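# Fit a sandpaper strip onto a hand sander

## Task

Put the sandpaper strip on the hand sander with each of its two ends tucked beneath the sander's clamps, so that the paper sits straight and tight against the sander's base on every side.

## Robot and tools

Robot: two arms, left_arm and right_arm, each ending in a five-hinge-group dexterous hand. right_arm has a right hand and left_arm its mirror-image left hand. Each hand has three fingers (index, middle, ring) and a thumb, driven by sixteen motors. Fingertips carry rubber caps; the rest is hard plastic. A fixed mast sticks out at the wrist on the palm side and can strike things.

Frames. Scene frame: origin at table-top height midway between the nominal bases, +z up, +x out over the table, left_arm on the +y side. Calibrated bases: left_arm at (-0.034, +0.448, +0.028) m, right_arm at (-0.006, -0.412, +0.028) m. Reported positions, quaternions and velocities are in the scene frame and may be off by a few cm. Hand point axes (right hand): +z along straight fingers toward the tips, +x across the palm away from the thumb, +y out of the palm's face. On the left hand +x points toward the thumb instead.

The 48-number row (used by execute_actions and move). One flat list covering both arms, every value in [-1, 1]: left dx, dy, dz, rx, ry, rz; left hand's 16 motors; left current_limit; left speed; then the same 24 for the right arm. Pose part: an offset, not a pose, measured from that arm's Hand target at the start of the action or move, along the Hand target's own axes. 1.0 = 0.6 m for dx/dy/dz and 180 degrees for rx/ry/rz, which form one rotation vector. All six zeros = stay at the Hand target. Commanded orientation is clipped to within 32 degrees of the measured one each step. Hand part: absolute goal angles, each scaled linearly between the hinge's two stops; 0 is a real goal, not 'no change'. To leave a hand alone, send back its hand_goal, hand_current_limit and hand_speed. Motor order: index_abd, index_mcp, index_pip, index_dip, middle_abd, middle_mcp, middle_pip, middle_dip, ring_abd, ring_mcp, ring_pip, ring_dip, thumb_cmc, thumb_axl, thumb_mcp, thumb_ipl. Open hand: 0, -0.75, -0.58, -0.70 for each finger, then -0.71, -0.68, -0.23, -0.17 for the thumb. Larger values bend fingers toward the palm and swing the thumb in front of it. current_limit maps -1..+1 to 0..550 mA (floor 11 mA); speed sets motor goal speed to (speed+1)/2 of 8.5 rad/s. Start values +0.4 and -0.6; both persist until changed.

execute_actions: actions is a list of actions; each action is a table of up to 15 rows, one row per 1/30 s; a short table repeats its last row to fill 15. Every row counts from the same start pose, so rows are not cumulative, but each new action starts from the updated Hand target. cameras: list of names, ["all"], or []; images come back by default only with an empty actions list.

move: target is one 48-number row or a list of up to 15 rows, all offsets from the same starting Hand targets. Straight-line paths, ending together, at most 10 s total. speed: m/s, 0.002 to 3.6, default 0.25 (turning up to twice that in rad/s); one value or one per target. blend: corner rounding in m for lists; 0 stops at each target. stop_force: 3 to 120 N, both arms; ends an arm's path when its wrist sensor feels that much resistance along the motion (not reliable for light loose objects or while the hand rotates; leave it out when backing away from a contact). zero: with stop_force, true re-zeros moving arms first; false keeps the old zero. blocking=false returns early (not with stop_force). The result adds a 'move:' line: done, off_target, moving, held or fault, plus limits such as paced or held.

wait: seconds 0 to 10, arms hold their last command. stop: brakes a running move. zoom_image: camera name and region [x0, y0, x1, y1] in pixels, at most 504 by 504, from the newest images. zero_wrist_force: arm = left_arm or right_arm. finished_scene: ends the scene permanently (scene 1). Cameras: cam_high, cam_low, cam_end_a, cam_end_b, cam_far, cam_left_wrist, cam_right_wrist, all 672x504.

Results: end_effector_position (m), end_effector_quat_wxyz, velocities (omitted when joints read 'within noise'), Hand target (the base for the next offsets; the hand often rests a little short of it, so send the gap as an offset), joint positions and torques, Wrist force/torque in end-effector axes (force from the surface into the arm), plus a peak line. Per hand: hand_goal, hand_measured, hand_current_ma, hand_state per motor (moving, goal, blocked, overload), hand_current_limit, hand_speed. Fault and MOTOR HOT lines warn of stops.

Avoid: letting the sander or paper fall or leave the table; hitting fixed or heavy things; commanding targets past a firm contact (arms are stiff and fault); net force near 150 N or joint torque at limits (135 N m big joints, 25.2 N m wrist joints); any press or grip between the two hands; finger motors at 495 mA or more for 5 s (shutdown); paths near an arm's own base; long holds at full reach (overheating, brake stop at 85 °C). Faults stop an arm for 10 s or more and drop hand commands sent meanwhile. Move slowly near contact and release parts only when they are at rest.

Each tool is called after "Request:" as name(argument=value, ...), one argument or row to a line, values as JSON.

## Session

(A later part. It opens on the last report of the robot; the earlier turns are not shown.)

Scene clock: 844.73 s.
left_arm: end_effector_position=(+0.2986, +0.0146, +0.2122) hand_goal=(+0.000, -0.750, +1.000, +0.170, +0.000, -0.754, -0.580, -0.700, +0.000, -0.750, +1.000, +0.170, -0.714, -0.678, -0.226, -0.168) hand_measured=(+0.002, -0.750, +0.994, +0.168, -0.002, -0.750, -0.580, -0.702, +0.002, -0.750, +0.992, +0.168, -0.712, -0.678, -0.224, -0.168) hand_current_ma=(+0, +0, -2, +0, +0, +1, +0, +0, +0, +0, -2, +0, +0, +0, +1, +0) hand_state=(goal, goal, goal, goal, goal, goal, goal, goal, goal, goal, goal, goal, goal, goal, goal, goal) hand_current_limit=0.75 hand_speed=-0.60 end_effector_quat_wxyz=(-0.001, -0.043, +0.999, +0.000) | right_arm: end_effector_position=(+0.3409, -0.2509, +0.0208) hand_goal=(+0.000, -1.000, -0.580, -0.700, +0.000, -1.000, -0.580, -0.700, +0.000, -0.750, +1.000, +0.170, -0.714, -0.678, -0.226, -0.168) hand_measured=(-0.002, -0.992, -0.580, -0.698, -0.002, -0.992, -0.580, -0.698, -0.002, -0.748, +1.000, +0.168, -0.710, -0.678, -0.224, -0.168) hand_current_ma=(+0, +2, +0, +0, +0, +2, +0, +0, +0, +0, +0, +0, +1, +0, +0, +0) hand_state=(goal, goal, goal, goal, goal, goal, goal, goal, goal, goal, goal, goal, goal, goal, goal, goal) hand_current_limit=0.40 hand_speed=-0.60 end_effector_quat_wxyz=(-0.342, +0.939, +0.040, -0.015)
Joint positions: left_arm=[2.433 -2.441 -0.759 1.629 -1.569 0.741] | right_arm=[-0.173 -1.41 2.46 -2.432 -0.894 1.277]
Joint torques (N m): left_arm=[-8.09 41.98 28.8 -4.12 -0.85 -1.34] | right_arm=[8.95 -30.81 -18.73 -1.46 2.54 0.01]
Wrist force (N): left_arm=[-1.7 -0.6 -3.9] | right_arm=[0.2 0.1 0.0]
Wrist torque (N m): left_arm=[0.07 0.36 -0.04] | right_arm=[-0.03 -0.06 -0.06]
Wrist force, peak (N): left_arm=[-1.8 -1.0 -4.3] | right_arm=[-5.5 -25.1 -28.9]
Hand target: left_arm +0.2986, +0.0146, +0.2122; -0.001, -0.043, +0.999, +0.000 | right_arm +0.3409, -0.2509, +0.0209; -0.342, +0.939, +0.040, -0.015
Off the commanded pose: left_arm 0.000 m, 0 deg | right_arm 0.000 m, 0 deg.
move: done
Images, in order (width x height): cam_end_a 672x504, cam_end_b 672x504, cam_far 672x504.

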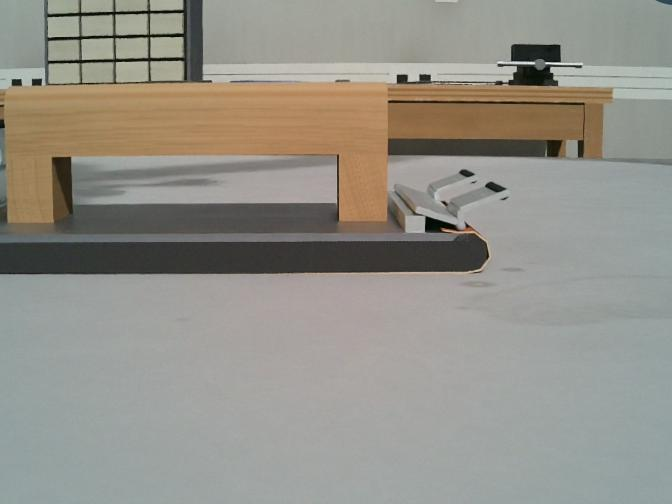

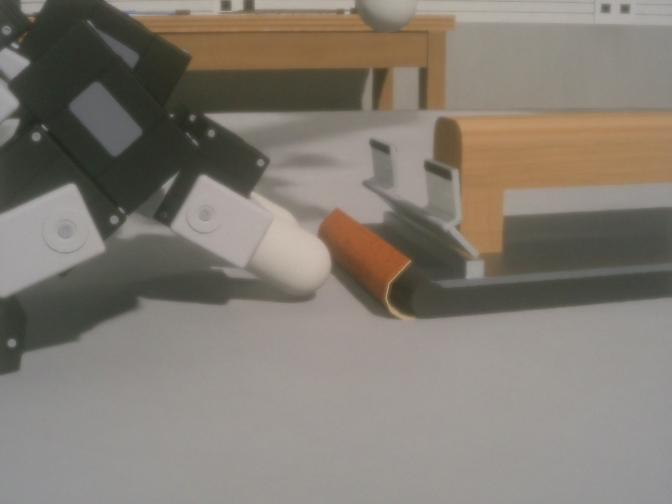

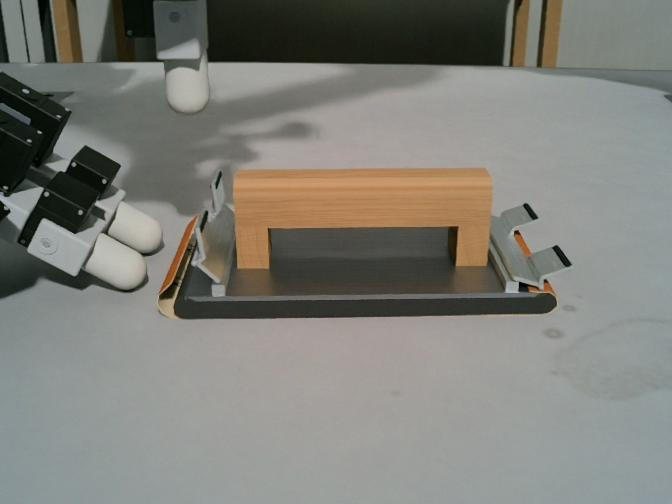

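Request:
move(
  target=[0,0,0,0,0,0, 0,-0.75,1.0,0.17, 0,-0.754,-0.58,-0.70, 0,-0.75,1.0,0.17, -0.714,-0.678,-0.226,-0.168, 0.75,-0.6, 0,-0.01787,0.01501,0,0,0, 0,-1.0,-0.58,-0.70, 0,-1.0,-0.58,-0.70, 0,-0.75,1.0,0.17, -0.714,-0.678,-0.226,-0.168, 0.4,-0.6],
  speed=0.02,
  cameras=["cam_far","cam_end_b"],
)

Request:
zoom_image(
  camera="cam_far",
  region=[120, 180, 280, 340],
)

Request:
zoom_image(
  camera="cam_end_b",
  region=[310, 120, 500, 340],
)

Scene clock: 856.83 s.
left_arm: end_effector_position=(+0.2986, +0.0146, +0.2122) hand_goal=(+0.000, -0.750, +1.000, +0.170, +0.000, -0.754, -0.580, -0.700, +0.000, -0.750, +1.000, +0.170, -0.714, -0.678, -0.226, -0.168) hand_measured=(+0.002, -0.750, +0.994, +0.168, -0.002, -0.750, -0.580, -0.702, +0.002, -0.750, +0.992, +0.168, -0.712, -0.678, -0.224, -0.168) hand_current_ma=(+0, +0, -2, +0, +0, +1, +0, +0, +0, +0, -2, +0, +0, +0, +1, +0) hand_state=(goal, goal, goal, goal, goal, goal, goal, goal, goal, goal, goal, goal, goal, goal, goal, goal) hand_current_limit=0.75 hand_speed=-0.60 end_effector_quat_wxyz=(-0.001, -0.043, +0.999, +0.000) | right_arm: end_effector_position=(+0.3397, -0.2370, +0.0209) hand_goal=(+0.000, -1.000, -0.580, -0.700, +0.000, -1.000, -0.580, -0.700, +0.000, -0.750, +1.000, +0.170, -0.714, -0.678, -0.226, -0.168) hand_measured=(-0.002, -0.992, -0.580, -0.698, -0.002, -0.994, -0.580, -0.700, -0.002, -0.748, +1.000, +0.168, -0.710, -0.678, -0.224, -0.168) hand_current_ma=(+0, +2, +0, +0, +0, +2, +0, +0, +0, +0, +0, +0, +1, +0, +0, +0) hand_state=(goal, goal, goal, goal, goal, goal, goal, goal, goal, goal, goal, goal, goal, goal, goal, goal) hand_current_limit=0.40 hand_speed=-0.60 end_effector_quat_wxyz=(-0.342, +0.939, +0.040, -0.015)
Joint positions: left_arm=[2.433 -2.441 -0.759 1.629 -1.569 0.741] | right_arm=[-0.135 -1.398 2.458 -2.472 -0.888 1.325]
Joint torques (N m): left_arm=[-7.16 44.03 28.59 -4.1 -1 -1.39] | right_arm=[9.48 -9.08 -18.39 -3.98 2.59 1.65]
Wrist force (N): left_arm=[-1.9 -0.9 -3.9] | right_arm=[0.6 -0.3 -0.6]
Wrist torque (N m): left_arm=[0.04 0.37 -0.04] | right_arm=[0.04 -0.15 -0.05]
Wrist force, peak (N): left_arm=[-1.8 -0.8 -4.4] | right_arm=[0.3 -0.2 -1.2]
Hand target: left_arm +0.2986, +0.0146, +0.2122; -0.001, -0.043, +0.999, +0.000 | right_arm +0.3397, -0.2370, +0.0209; -0.342, +0.939, +0.040, -0.015
Off the commanded pose: left_arm 0.000 m, 0 deg | right_arm 0.000 m, 0 deg.
move: done
Images, in order (width x height): cam_end_b 672x504, cam_far 672x504.

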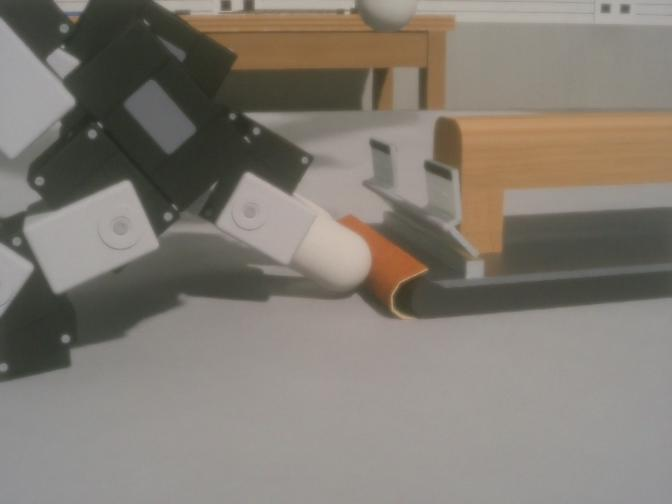

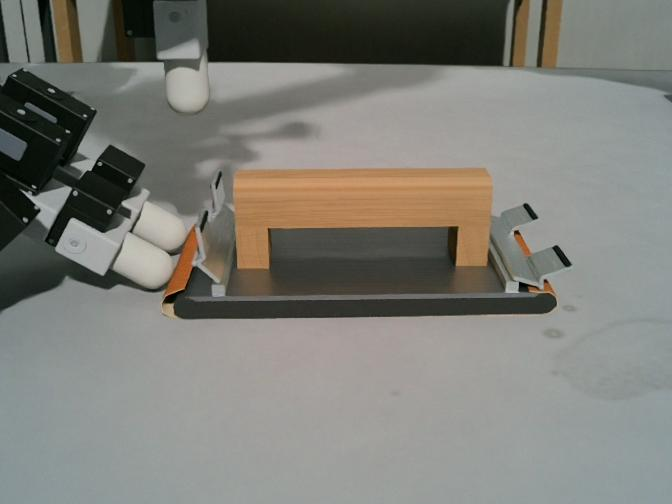

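Scaled by 3.150 from the camera's 672x504 image, which has a finer 960x720 frame.

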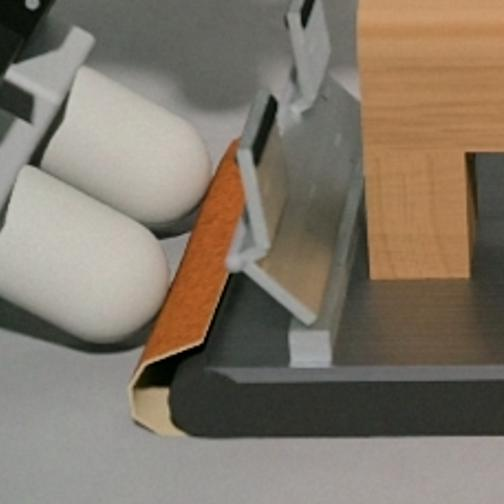

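Scaled by 2.291 from the camera's 672x504 image, which has a finer 960x720 frame.

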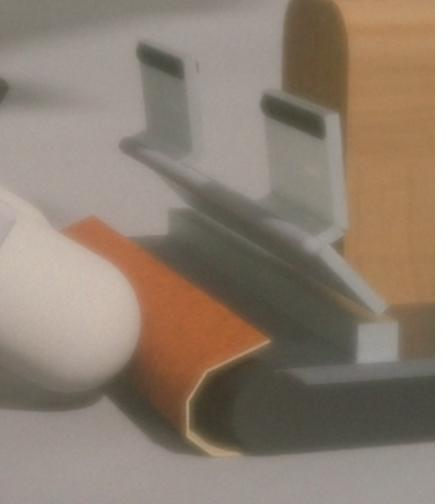

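Request:
move(
  target=[0,0,0,0,0,0, 0,-0.75,1.0,0.17, 0,-0.754,-0.58,-0.70, 0,-0.75,1.0,0.17, -0.714,-0.678,-0.226,-0.168, 0.75,-0.6, 0,-0.00574,0.00482,0,0,0, 0,-1.0,-0.58,-0.70, 0,-1.0,-0.58,-0.70, 0,-0.75,1.0,0.17, -0.714,-0.678,-0.226,-0.168, 0.4,-0.6],
  speed=0.015,
  cameras=["cam_far","cam_end_b"],
)

Request:
zoom_image(
  camera="cam_far",
  region=[120, 180, 280, 340],
)

Request:
zoom_image(
  camera="cam_end_b",
  region=[310, 120, 500, 340],
)

Scene clock: 861.20 s.
left_arm: end_effector_position=(+0.2986, +0.0146, +0.2122) hand_goal=(+0.000, -0.750, +1.000, +0.170, +0.000, -0.754, -0.580, -0.700, +0.000, -0.750, +1.000, +0.170, -0.714, -0.678, -0.226, -0.168) hand_measured=(+0.002, -0.750, +0.994, +0.168, -0.002, -0.750, -0.580, -0.702, +0.002, -0.750, +0.992, +0.168, -0.712, -0.678, -0.224, -0.168) hand_current_ma=(+0, +0, -2, +0, +0, +1, +0, +0, +0, +0, -2, +0, +0, +0, +1, +0) hand_state=(goal, goal, goal, goal, goal, goal, goal, goal, goal, goal, goal, goal, goal, goal, goal, goal) hand_current_limit=0.75 hand_speed=-0.60 end_effector_quat_wxyz=(-0.001, -0.043, +0.999, +0.000) | right_arm: end_effector_position=(+0.3393, -0.2326, +0.0209) hand_goal=(+0.000, -1.000, -0.580, -0.700, +0.000, -1.000, -0.580, -0.700, +0.000, -0.750, +1.000, +0.170, -0.714, -0.678, -0.226, -0.168) hand_measured=(-0.002, -0.994, -0.580, -0.700, -0.002, -0.998, -0.582, -0.700, -0.002, -0.748, +1.000, +0.168, -0.710, -0.678, -0.224, -0.168) hand_current_ma=(+0, +1, +0, +0, +0, +0, +0, +0, +0, +0, +0, +0, +1, +0, +0, +0) hand_state=(goal, goal, goal, goal, goal, goal, goal, goal, goal, goal, goal, goal, goal, goal, goal, goal) hand_current_limit=0.40 hand_speed=-0.60 end_effector_quat_wxyz=(-0.342, +0.939, +0.040, -0.015)
Joint positions: left_arm=[2.433 -2.441 -0.759 1.629 -1.569 0.741] | right_arm=[-0.123 -1.394 2.457 -2.485 -0.886 1.34]
Joint torques (N m): left_arm=[-8.81 42.48 28.23 -3.97 -0.96 -1.46] | right_arm=[12.24 -9.03 -18.91 -3.95 2.75 1.81]
Wrist force (N): left_arm=[-1.6 -0.9 -4.1] | right_arm=[0.5 -0.1 -2.7]
Wrist torque (N m): left_arm=[0.07 0.33 -0.02] | right_arm=[0.24 -0.14 -0.05]
Wrist force, peak (N): left_arm=[-1.9 -0.9 -4.4] | right_arm=[0.5 -0.1 -2.7]
Hand target: left_arm +0.2986, +0.0146, +0.2122; -0.001, -0.043, +0.999, +0.000 | right_arm +0.3393, -0.2325, +0.0209; -0.342, +0.939, +0.040, -0.015
Off the commanded pose: left_arm 0.000 m, 0 deg | right_arm 0.000 m, 0 deg.
move: done
Images, in order (width x height): cam_end_b 672x504, cam_far 672x504.

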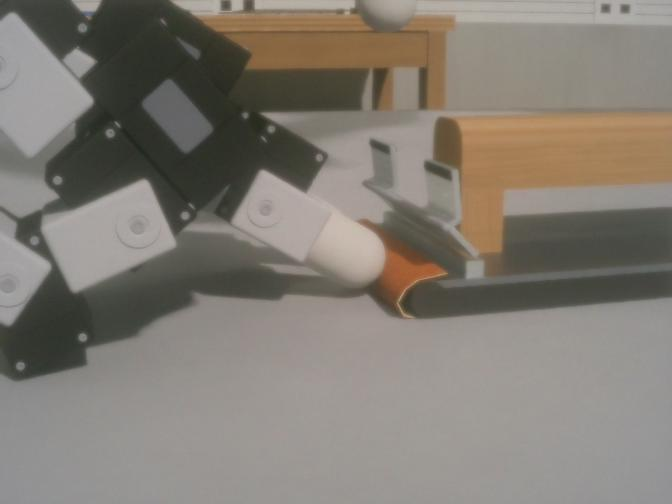

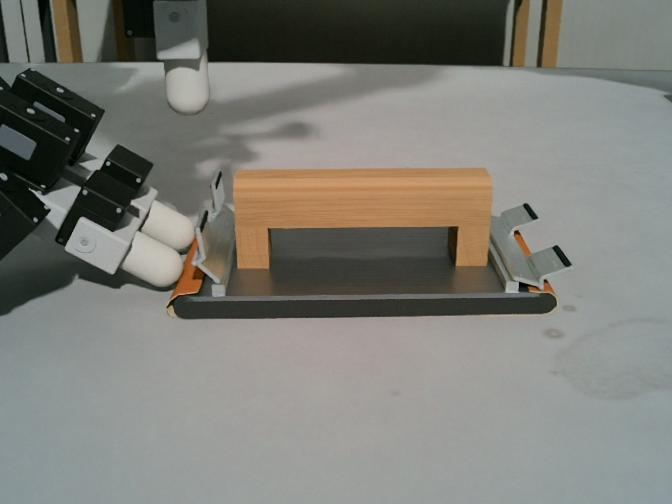

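Scaled by 3.150 from the camera's 672x504 image, which has a finer 960x720 frame.

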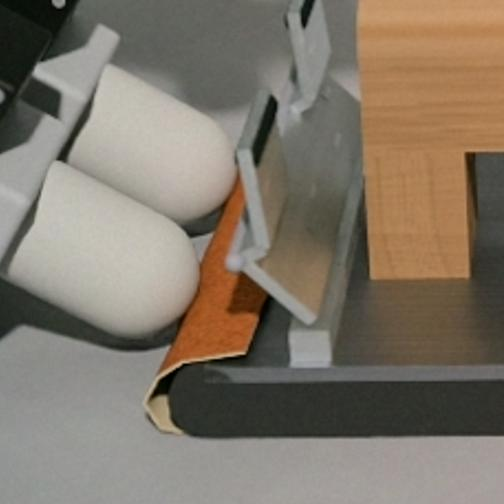

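Scaled by 2.291 from the camera's 672x504 image, which has a finer 960x720 frame.

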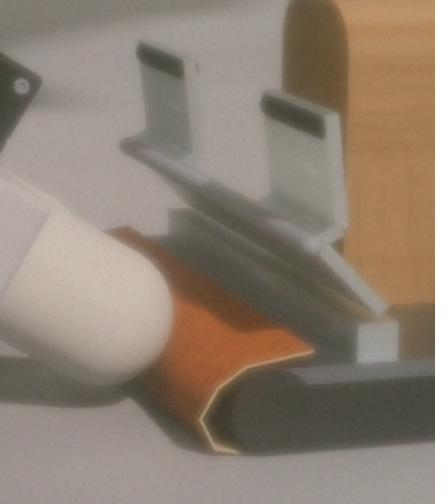

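Request:
move(
  target=[0,0,0,0,0,0, 0,-0.75,1.0,0.17, 0,-0.754,-0.58,-0.70, 0,-0.75,1.0,0.17, -0.714,-0.678,-0.226,-0.168, 0.75,-0.6, 0,-0.00447,0.00375,0,0,0, 0,-1.0,-0.58,-0.70, 0,-1.0,-0.58,-0.70, 0,-0.75,1.0,0.17, -0.714,-0.678,-0.226,-0.168, 0.4,-0.6],
  speed=0.01,
  cameras=["cam_far","cam_end_b"],
)

Request:
zoom_image(
  camera="cam_far",
  region=[120, 180, 280, 340],
)

Request:
zoom_image(
  camera="cam_end_b",
  region=[310, 120, 500, 340],
)

Scene clock: 865.53 s.
left_arm: end_effector_position=(+0.2986, +0.0146, +0.2122) hand_goal=(+0.000, -0.750, +1.000, +0.170, +0.000, -0.754, -0.580, -0.700, +0.000, -0.750, +1.000, +0.170, -0.714, -0.678, -0.226, -0.168) hand_measured=(+0.002, -0.750, +0.994, +0.168, -0.002, -0.750, -0.580, -0.702, +0.002, -0.750, +0.992, +0.168, -0.712, -0.678, -0.224, -0.168) hand_current_ma=(+0, +0, -2, +0, +0, +1, +0, +0, +0, +0, -2, +0, +0, +0, +1, +0) hand_state=(goal, goal, goal, goal, goal, goal, goal, goal, goal, goal, goal, goal, goal, goal, goal, goal) hand_current_limit=0.75 hand_speed=-0.60 end_effector_quat_wxyz=(-0.001, -0.043, +0.999, +0.000) | right_arm: end_effector_position=(+0.3390, -0.2291, +0.0209) hand_goal=(+0.000, -1.000, -0.580, -0.700, +0.000, -1.000, -0.580, -0.700, +0.000, -0.750, +1.000, +0.170, -0.714, -0.678, -0.226, -0.168) hand_measured=(-0.002, -0.994, -0.580, -0.700, -0.002, -0.998, -0.582, -0.700, -0.002, -0.748, +1.000, +0.168, -0.710, -0.678, -0.224, -0.168) hand_current_ma=(+0, +1, +0, +0, +0, +0, +0, +0, +0, +0, +0, +0, +1, +0, +0, +0) hand_state=(goal, goal, goal, goal, goal, goal, goal, goal, goal, goal, goal, goal, goal, goal, goal, goal) hand_current_limit=0.40 hand_speed=-0.60 end_effector_quat_wxyz=(-0.342, +0.939, +0.040, -0.015)
Joint positions: left_arm=[2.433 -2.441 -0.759 1.629 -1.569 0.741] | right_arm=[-0.113 -1.39 2.456 -2.495 -0.885 1.352]
Joint torques (N m): left_arm=[-7.7 42.9 27.26 -3.88 -1.02 -1.47] | right_arm=[12.01 -6.64 -16.72 -3.66 3.07 1.76]
Wrist force (N): left_arm=[-1.8 -0.7 -4.0] | right_arm=[0.2 2.2 -6.8]
Wrist torque (N m): left_arm=[0.07 0.37 -0.04] | right_arm=[0.63 -0.10 -0.05]
Wrist force, peak (N): left_arm=[-1.9 -0.7 -4.4] | right_arm=[0.2 1.8 -7.4]
Hand target: left_arm +0.2986, +0.0146, +0.2122; -0.001, -0.043, +0.999, +0.000 | right_arm +0.3390, -0.2290, +0.0209; -0.342, +0.939, +0.040, -0.015
Off the commanded pose: left_arm 0.000 m, 0 deg | right_arm 0.000 m, 0 deg.
move: done
Images, in order (width x height): cam_end_b 672x504, cam_far 672x504.

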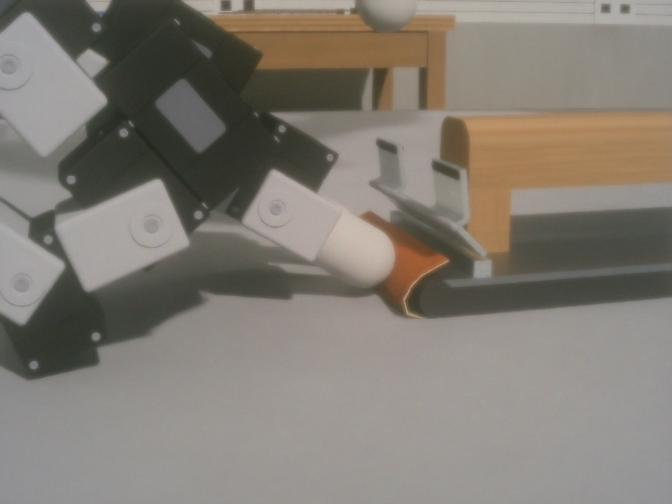

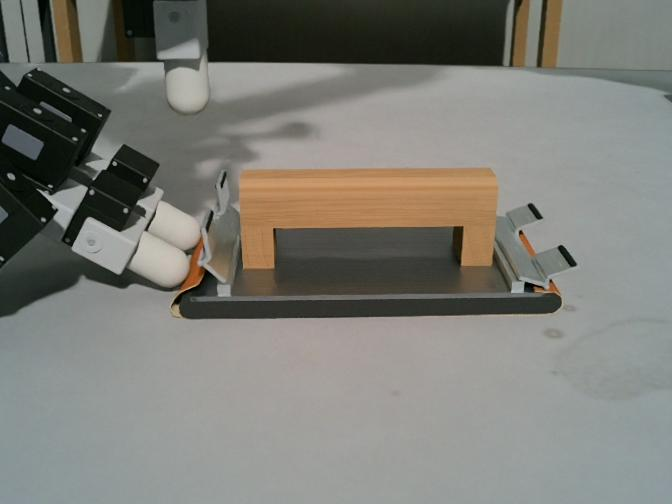

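Scaled by 3.150 from the camera's 672x504 image, which has a finer 960x720 frame.

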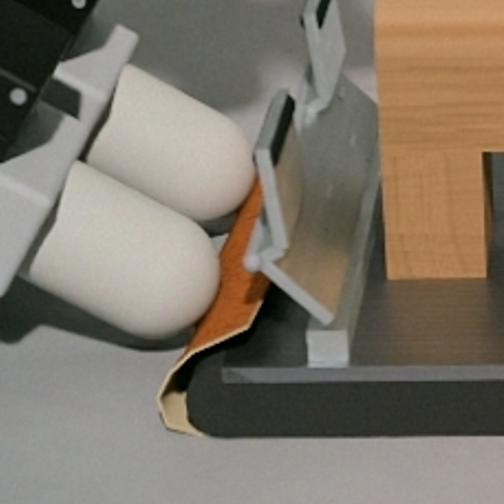

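Scaled by 2.291 from the camera's 672x504 image, which has a finer 960x720 frame.

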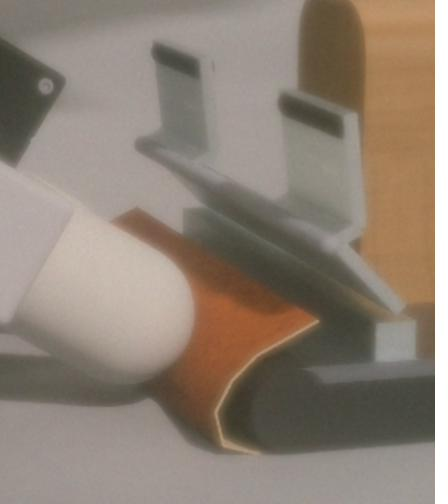

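Request:
move(
  target=[0,0.0033,0.0767,0,0,0, 0,-0.75,1.0,0.17, 0,-0.754,-0.58,-0.70, 0,-0.75,1.0,0.17, -0.714,-0.678,-0.226,-0.168, 0.75,-0.6, 0,0,0,0,0,0, 0,-1.0,-0.58,-0.70, 0,-1.0,-0.58,-0.70, 0,-0.75,1.0,0.17, -0.714,-0.678,-0.226,-0.168, 0.4,-0.6],
  speed=0.06,
  cameras=["cam_far","cam_end_b","cam_high"],
)

Request:
zoom_image(
  camera="cam_far",
  region=[120, 180, 280, 340],
)

Request:
zoom_image(
  camera="cam_end_b",
  region=[310, 120, 500, 340],
)

Scene clock: 882.97 s.
left_arm: end_effector_position=(+0.2984, +0.0165, +0.1663) hand_goal=(+0.000, -0.750, +1.000, +0.170, +0.000, -0.754, -0.580, -0.700, +0.000, -0.750, +1.000, +0.170, -0.714, -0.678, -0.226, -0.168) hand_measured=(+0.002, -0.750, +0.994, +0.168, -0.002, -0.750, -0.580, -0.702, +0.002, -0.750, +0.992, +0.168, -0.712, -0.678, -0.224, -0.168) hand_current_ma=(+0, +0, -2, +0, +0, +1, +0, +0, +0, +0, -2, +0, +0, +0, +1, +0) hand_state=(goal, goal, goal, goal, goal, goal, goal, goal, goal, goal, goal, goal, goal, goal, goal, goal) hand_current_limit=0.75 hand_speed=-0.60 end_effector_quat_wxyz=(-0.001, -0.043, +0.999, +0.000) | right_arm: end_effector_position=(+0.3390, -0.2290, +0.0209) hand_goal=(+0.000, -1.000, -0.580, -0.700, +0.000, -1.000, -0.580, -0.700, +0.000, -0.750, +1.000, +0.170, -0.714, -0.678, -0.226, -0.168) hand_measured=(-0.002, -0.994, -0.580, -0.700, -0.002, -0.998, -0.582, -0.700, -0.002, -0.748, +1.000, +0.168, -0.710, -0.678, -0.224, -0.168) hand_current_ma=(+0, +1, +0, +0, +0, +0, +0, +0, +0, +0, +0, +0, +1, +0, +0, +0) hand_state=(goal, goal, goal, goal, goal, goal, goal, goal, goal, goal, goal, goal, goal, goal, goal, goal) hand_current_limit=0.40 hand_speed=-0.60 end_effector_quat_wxyz=(-0.342, +0.939, +0.040, -0.015)
Joint positions: left_arm=[2.435 -2.452 -0.856 1.737 -1.569 0.743] | right_arm=[-0.113 -1.39 2.456 -2.496 -0.885 1.352]
Joint torques (N m): left_arm=[10.36 42.88 4.38 -0.72 0.38 2.16] | right_arm=[12.51 -7.89 -16.51 -3.87 2.87 1.77]
Wrist force (N): left_arm=[-1.6 -0.7 -4.1] | right_arm=[0.1 2.1 -6.4]
Wrist torque (N m): left_arm=[0.08 0.34 -0.13] | right_arm=[0.59 -0.10 -0.06]
Wrist force, peak (N): left_arm=[-1.9 -1.0 -4.4] | right_arm=[0.1 1.8 -7.5]
Hand target: left_arm +0.2984, +0.0165, +0.1662; -0.001, -0.043, +0.999, +0.000 | right_arm +0.3390, -0.2290, +0.0209; -0.342, +0.939, +0.040, -0.015
Off the commanded pose: left_arm 0.000 m, 0 deg | right_arm 0.000 m, 0 deg.
move: done
Images, in order (width x height): cam_high 672x504, cam_end_b 672x504, cam_far 672x504.

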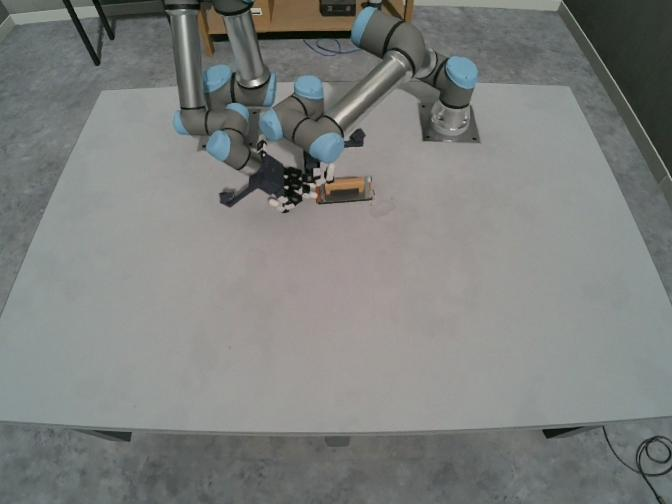

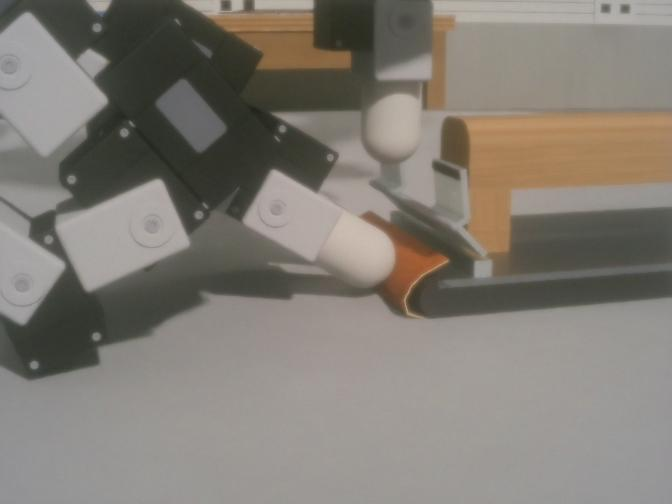

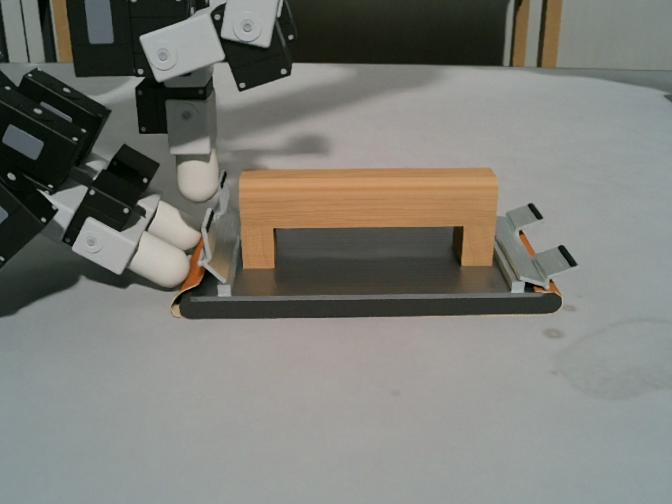

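Scaled by 3.150 from the camera's 672x504 image, which has a finer 960x720 frame.

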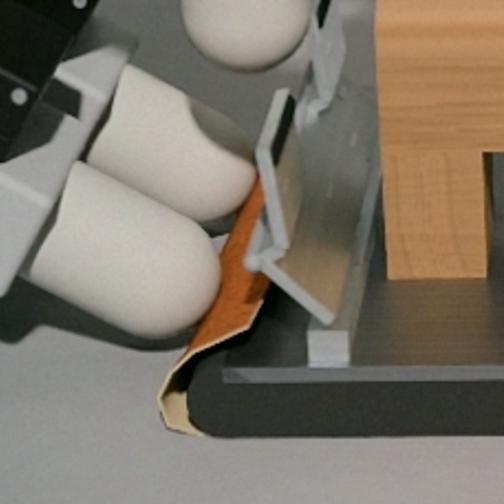

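Scaled by 2.291 from the camera's 672x504 image, which has a finer 960x720 frame.

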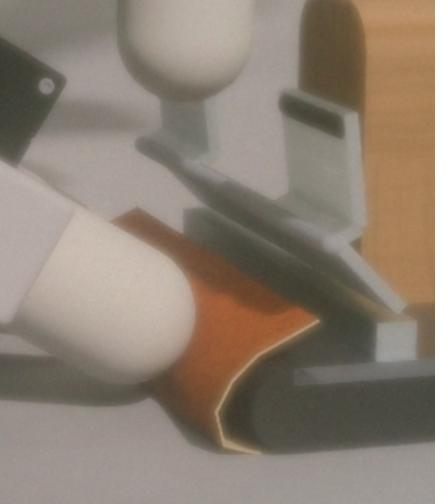

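Request:
move(
  target=[0,0.0108,0.0167,0,0,0, 0,-0.75,1.0,0.17, 0,-0.754,-0.58,-0.70, 0,-0.75,1.0,0.17, -0.714,-0.678,-0.226,-0.168, 0.75,-0.6, 0,0,0,0,0,0, 0,-1.0,-0.58,-0.70, 0,-1.0,-0.58,-0.70, 0,-0.75,1.0,0.17, -0.714,-0.678,-0.226,-0.168, 0.4,-0.6],
  speed=0.03,
  stop_force=6,
  cameras=["cam_far","cam_end_b"],
)

Request:
zoom_image(
  camera="cam_far",
  region=[120, 180, 280, 340],
)

Request:
zoom_image(
  camera="cam_end_b",
  region=[310, 120, 500, 340],
)

Scene clock: 894.80 s.
left_arm: end_effector_position=(+0.2978, +0.0229, +0.1562) hand_goal=(+0.000, -0.750, +1.000, +0.170, +0.000, -0.754, -0.580, -0.700, +0.000, -0.750, +1.000, +0.170, -0.714, -0.678, -0.226, -0.168) hand_measured=(+0.002, -0.750, +0.994, +0.168, -0.002, -0.750, -0.580, -0.702, +0.002, -0.750, +0.992, +0.168, -0.712, -0.678, -0.224, -0.168) hand_current_ma=(+0, +0, -2, +0, +0, +1, +0, +0, +0, +0, -2, +0, +0, +0, +1, +0) hand_state=(goal, goal, goal, goal, goal, goal, goal, goal, goal, goal, goal, goal, goal, goal, goal, goal) hand_current_limit=0.75 hand_speed=-0.60 end_effector_quat_wxyz=(-0.001, -0.043, +0.999, +0.000) | right_arm: end_effector_position=(+0.3390, -0.2290, +0.0209) hand_goal=(+0.000, -1.000, -0.580, -0.700, +0.000, -1.000, -0.580, -0.700, +0.000, -0.750, +1.000, +0.170, -0.714, -0.678, -0.226, -0.168) hand_measured=(-0.002, -0.994, -0.580, -0.700, -0.002, -0.998, -0.582, -0.700, -0.002, -0.748, +1.000, +0.168, -0.710, -0.678, -0.224, -0.168) hand_current_ma=(+0, +1, +0, +0, +0, +0, +0, +0, +0, +0, +0, +0, +1, +0, +0, +0) hand_state=(goal, goal, goal, goal, goal, goal, goal, goal, goal, goal, goal, goal, goal, goal, goal, goal) hand_current_limit=0.40 hand_speed=-0.60 end_effector_quat_wxyz=(-0.342, +0.939, +0.040, -0.015)
Joint positions: left_arm=[2.442 -2.44 -0.904 1.773 -1.569 0.75] | right_arm=[-0.113 -1.39 2.456 -2.496 -0.885 1.352]
Joint torques (N m): left_arm=[11.63 69.3 4.62 -1.06 -0.04 1.96] | right_arm=[12.8 -7.89 -14.5 -3.6 2.07 1.87]
Wrist force (N): left_arm=[-1.8 -0.5 -3.8] | right_arm=[0.3 2.4 -6.4]
Wrist torque (N m): left_arm=[0.08 0.37 -0.14] | right_arm=[0.62 -0.11 -0.04]
Wrist force, peak (N): left_arm=[-1.7 -0.8 -4.3] | right_arm=[0.1 1.6 -7.6]
Hand target: left_arm +0.2978, +0.0229, +0.1562; -0.001, -0.043, +0.999, +0.000 | right_arm +0.3390, -0.2290, +0.0209; -0.342, +0.939, +0.040, -0.015
Off the commanded pose: left_arm 0.000 m, 0 deg | right_arm 0.000 m, 0 deg.
move: done
Images, in order (width x height): cam_end_b 672x504, cam_far 672x504.

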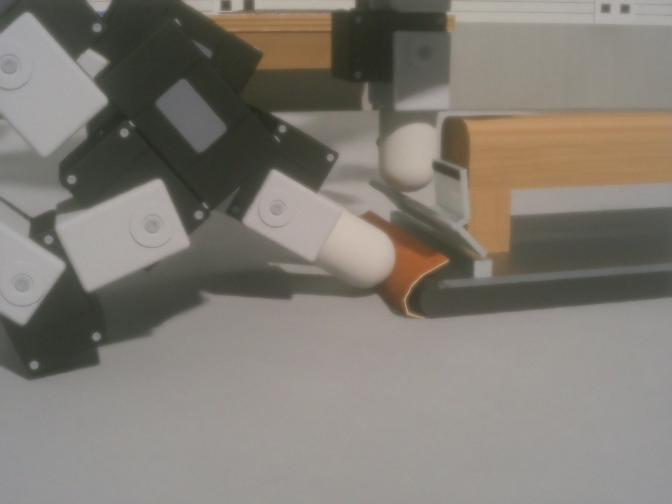

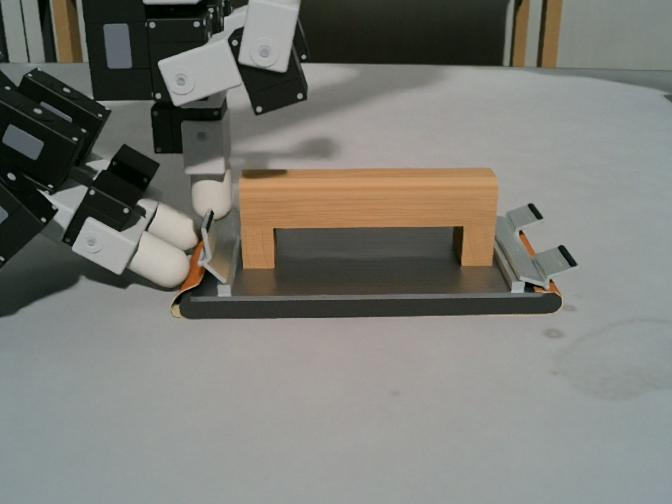

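Scaled by 3.150 from the camera's 672x504 image, which has a finer 960x720 frame.

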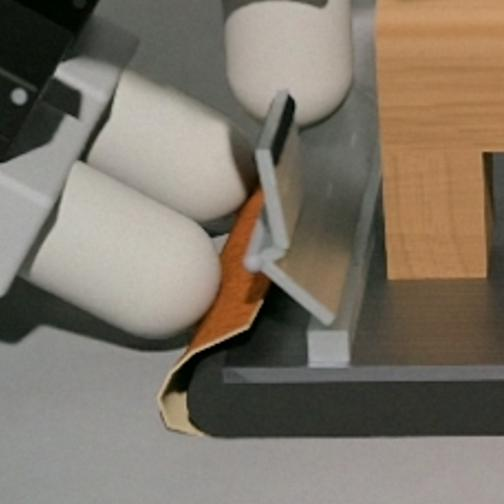

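Scaled by 2.291 from the camera's 672x504 image, which has a finer 960x720 frame.

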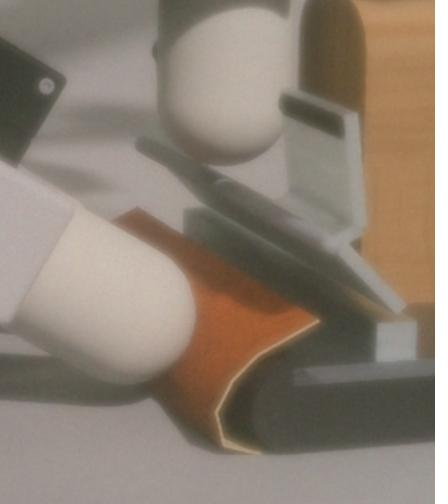

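Request:
zoom_image(
  camera="cam_end_b",
  region=[355, 130, 495, 270],
)

Request:
zoom_image(
  camera="cam_far",
  region=[170, 170, 260, 260],
)

Scaled by 3.600 from the camera's 672x504 image, which has a finer 960x720 frame.

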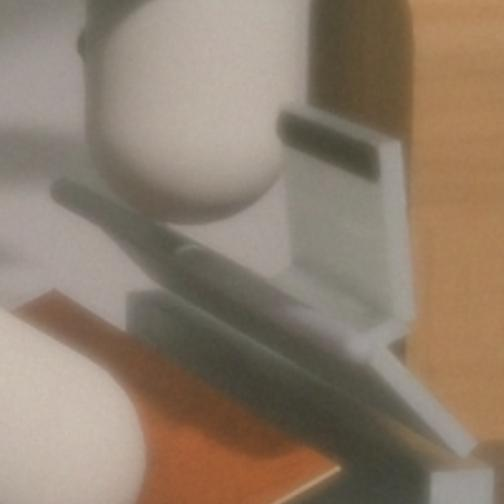

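Scaled by 5.600 from the camera's 672x504 image, which has a finer 960x720 frame.

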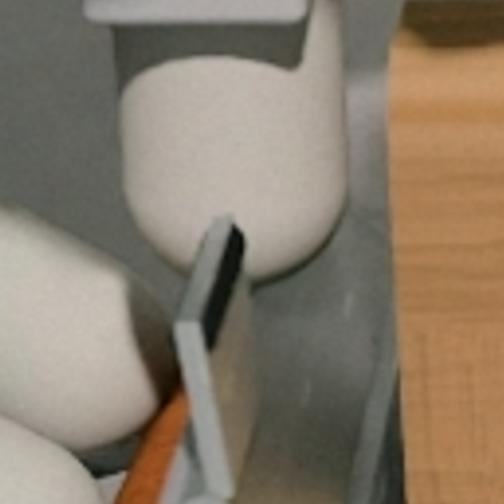

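Request:
move(
  target=[-0.00667,-0.0033,0.010,0,0,0, 0,-0.75,1.0,0.17, 0,-0.754,-0.58,-0.70, 0,-0.75,1.0,0.17, -0.714,-0.678,-0.226,-0.168, 0.75,-0.6, 0,0,0,0,0,0, 0,-1.0,-0.58,-0.70, 0,-1.0,-0.58,-0.70, 0,-0.75,1.0,0.17, -0.714,-0.678,-0.226,-0.168, 0.4,-0.6],
  speed=0.015,
  stop_force=7,
  cameras=["cam_far","cam_end_b"],
)

Request:
zoom_image(
  camera="cam_far",
  region=[120, 180, 280, 340],
)

Request:
zoom_image(
  camera="cam_end_b",
  region=[310, 120, 500, 340],
)

Scene clock: 910.80 s.
left_arm: end_effector_position=(+0.2996, +0.0223, +0.1536) hand_goal=(+0.000, -0.750, +1.000, +0.170, +0.000, -0.754, -0.580, -0.700, +0.000, -0.750, +1.000, +0.170, -0.714, -0.678, -0.226, -0.168) hand_measured=(+0.002, -0.750, +0.994, +0.168, -0.008, -0.750, -0.580, -0.700, +0.002, -0.750, +0.992, +0.168, -0.712, -0.678, -0.224, -0.168) hand_current_ma=(+0, +0, -2, +0, -2, +1, +0, +0, +0, +0, -2, +0, +0, +0, +1, +0) hand_state=(goal, goal, goal, goal, goal, goal, goal, goal, goal, goal, goal, goal, goal, goal, goal, goal) hand_current_limit=0.75 hand_speed=-0.60 end_effector_quat_wxyz=(-0.001, -0.043, +0.999, +0.000) | right_arm: end_effector_position=(+0.3390, -0.2290, +0.0209) hand_goal=(+0.000, -1.000, -0.580, -0.700, +0.000, -1.000, -0.580, -0.700, +0.000, -0.750, +1.000, +0.170, -0.714, -0.678, -0.226, -0.168) hand_measured=(-0.002, -0.994, -0.580, -0.700, -0.002, -0.998, -0.582, -0.700, -0.002, -0.748, +1.000, +0.168, -0.710, -0.678, -0.224, -0.168) hand_current_ma=(+0, +1, +0, +0, +0, +0, +0, +0, +0, +0, +0, +0, +1, +0, +0, +0) hand_state=(goal, goal, goal, goal, goal, goal, goal, goal, goal, goal, goal, goal, goal, goal, goal, goal) hand_current_limit=0.40 hand_speed=-0.60 end_effector_quat_wxyz=(-0.342, +0.939, +0.040, -0.015)
Joint positions: left_arm=[2.443 -2.447 -0.899 1.774 -1.569 0.751] | right_arm=[-0.113 -1.39 2.456 -2.496 -0.885 1.352]
Joint torques (N m): left_arm=[-5.82 61.79 2.52 -2.11 -0.98 -1.4] | right_arm=[11.93 -8.31 -12.69 -3.73 0.74 1.72]
Wrist force (N): left_arm=[-1.6 -0.8 -14.2] | right_arm=[0.2 1.9 -7.0]
Wrist torque (N m): left_arm=[0.85 0.14 -0.11] | right_arm=[0.62 -0.11 -0.05]
Wrist force, peak (N): left_arm=[-1.3 -0.8 -19.4] | right_arm=[0.2 1.6 -7.6]
Hand target: left_arm +0.2996, +0.0223, +0.1536; -0.001, -0.043, +0.999, +0.000 (not the last commanded pose) | right_arm +0.3390, -0.2290, +0.0209; -0.342, +0.939, +0.040, -0.015
Off the commanded pose: left_arm 0.004 m, 0 deg | right_arm 0.000 m, 0 deg.
move: contact (left_arm)
Images, in order (width x height): cam_end_b 672x504, cam_far 672x504.

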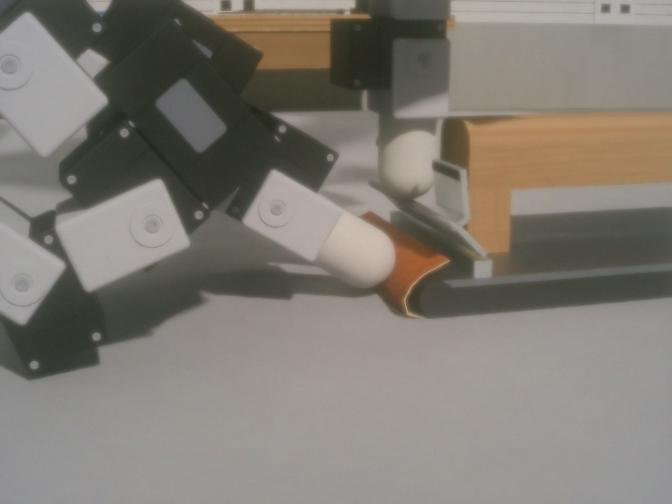

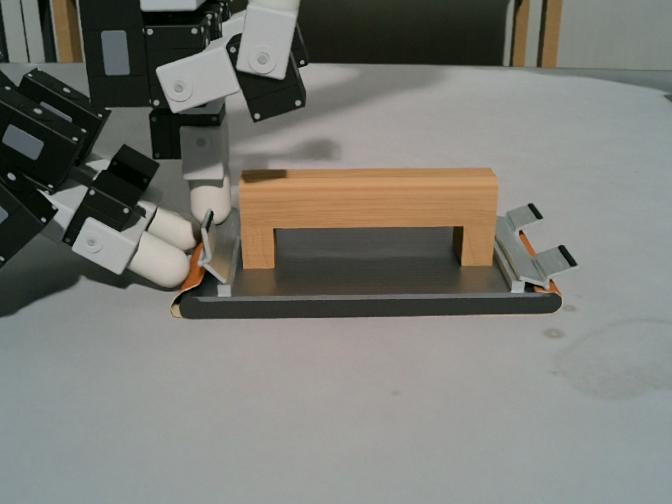

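Scaled by 3.150 from the camera's 672x504 image, which has a finer 960x720 frame.

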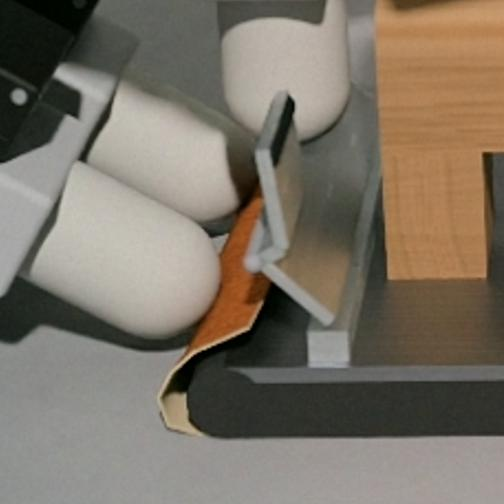

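Scaled by 2.291 from the camera's 672x504 image, which has a finer 960x720 frame.

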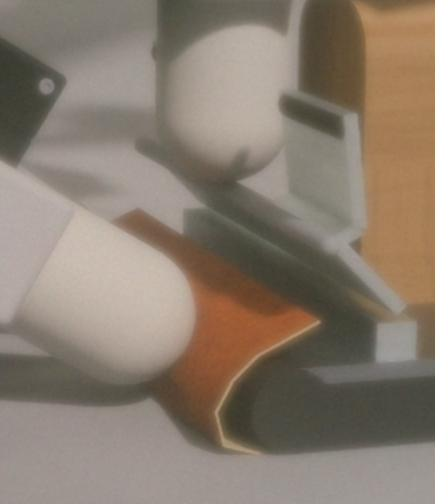

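Request:
move(
  target=[0,0,0,0,0,0, 0,-0.75,1.0,0.17, 0,-0.754,-0.58,-0.70, 0,-0.75,1.0,0.17, -0.714,-0.678,-0.226,-0.168, 0.75,-0.6, 0,-0.00276,0.00449,0,0,0, 0,-1.0,-0.58,-0.70, 0,-1.0,-0.58,-0.70, 0,-0.75,1.0,0.17, -0.714,-0.678,-0.226,-0.168, 0.4,-0.6],
  speed=0.01,
  cameras=["cam_far","cam_end_b"],
)

Request:
zoom_image(
  camera="cam_far",
  region=[120, 180, 280, 340],
)

Request:
zoom_image(
  camera="cam_end_b",
  region=[310, 120, 500, 340],
)

Scene clock: 920.80 s.
left_arm: end_effector_position=(+0.2996, +0.0223, +0.1536) hand_goal=(+0.000, -0.750, +1.000, +0.170, +0.000, -0.754, -0.580, -0.700, +0.000, -0.750, +1.000, +0.170, -0.714, -0.678, -0.226, -0.168) hand_measured=(+0.002, -0.750, +0.994, +0.168, -0.008, -0.744, -0.574, -0.696, +0.002, -0.750, +0.992, +0.168, -0.712, -0.678, -0.224, -0.168) hand_current_ma=(+0, +0, -2, +0, -2, +5, +1, +1, +0, +0, -2, +0, +0, +0, +1, +0) hand_state=(goal, goal, goal, goal, goal, goal, goal, goal, goal, goal, goal, goal, goal, goal, goal, goal) hand_current_limit=0.75 hand_speed=-0.60 end_effector_quat_wxyz=(-0.001, -0.043, +0.999, +0.000) | right_arm: end_effector_position=(+0.3387, -0.2261, +0.0199) hand_goal=(+0.000, -1.000, -0.580, -0.700, +0.000, -1.000, -0.580, -0.700, +0.000, -0.750, +1.000, +0.170, -0.714, -0.678, -0.226, -0.168) hand_measured=(-0.002, -0.996, -0.582, -0.700, -0.002, -1.000, -0.582, -0.700, -0.002, -0.748, +1.000, +0.168, -0.710, -0.678, -0.224, -0.168) hand_current_ma=(+0, +1, +0, +0, +0, +0, +0, +0, +0, +0, +0, +0, +1, +0, +0, +0) hand_state=(goal, goal, goal, goal, goal, goal, goal, goal, goal, goal, goal, goal, goal, goal, goal, goal) hand_current_limit=0.40 hand_speed=-0.60 end_effector_quat_wxyz=(-0.342, +0.939, +0.040, -0.015)
Joint positions: left_arm=[2.443 -2.447 -0.899 1.774 -1.569 0.751] | right_arm=[-0.105 -1.384 2.456 -2.508 -0.883 1.363]
Joint torques (N m): left_arm=[-5.79 63.03 3.64 -2.3 -0.77 -1.53] | right_arm=[16.73 -5.11 -14.32 -3.1 3.91 1.57]
Wrist force (N): left_arm=[-1.6 -0.7 -12.7] | right_arm=[0.1 5.5 -20.6]
Wrist torque (N m): left_arm=[0.60 0.19 -0.11] | right_arm=[1.80 -0.15 -0.03]
Wrist force, peak (N): left_arm=[-1.5 -0.8 -14.5] | right_arm=[0.1 5.5 -20.6]
Hand target: left_arm +0.2996, +0.0223, +0.1536; -0.001, -0.043, +0.999, +0.000 | right_arm +0.3387, -0.2260, +0.0199; -0.342, +0.939, +0.040, -0.015
Off the commanded pose: left_arm 0.000 m, 0 deg | right_arm 0.000 m, 0 deg.
move: done
Images, in order (width x height): cam_end_b 672x504, cam_far 672x504.

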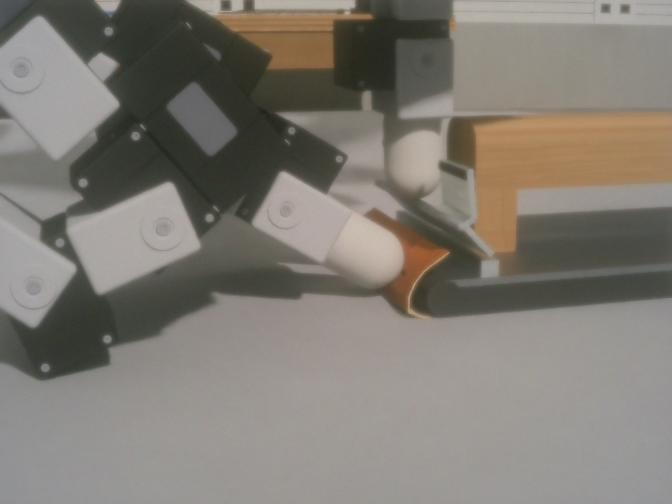

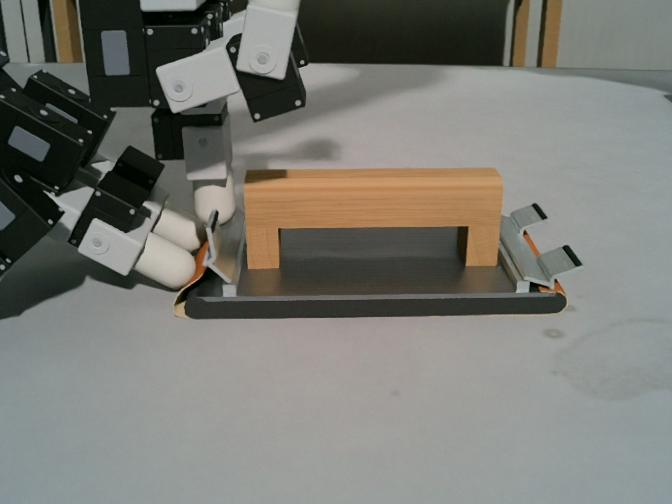

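Scaled by 3.150 from the camera's 672x504 image, which has a finer 960x720 frame.

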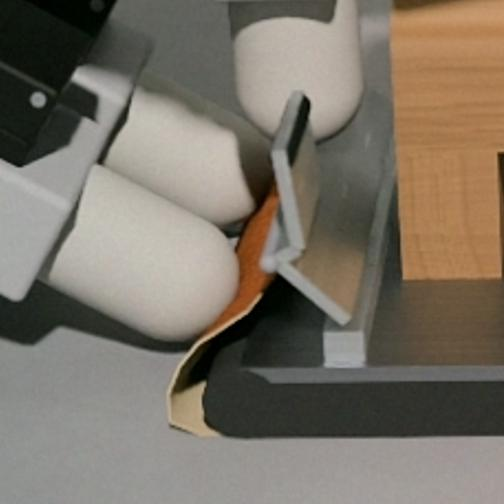

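Scaled by 2.291 from the camera's 672x504 image, which has a finer 960x720 frame.

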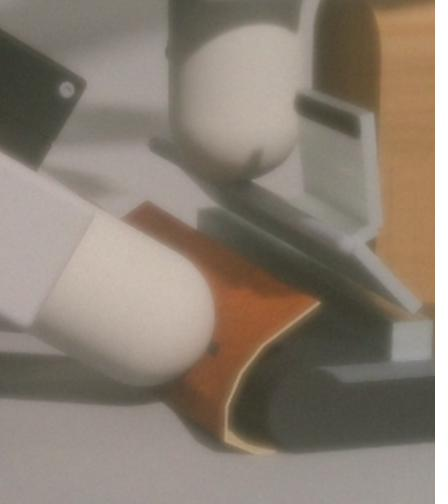

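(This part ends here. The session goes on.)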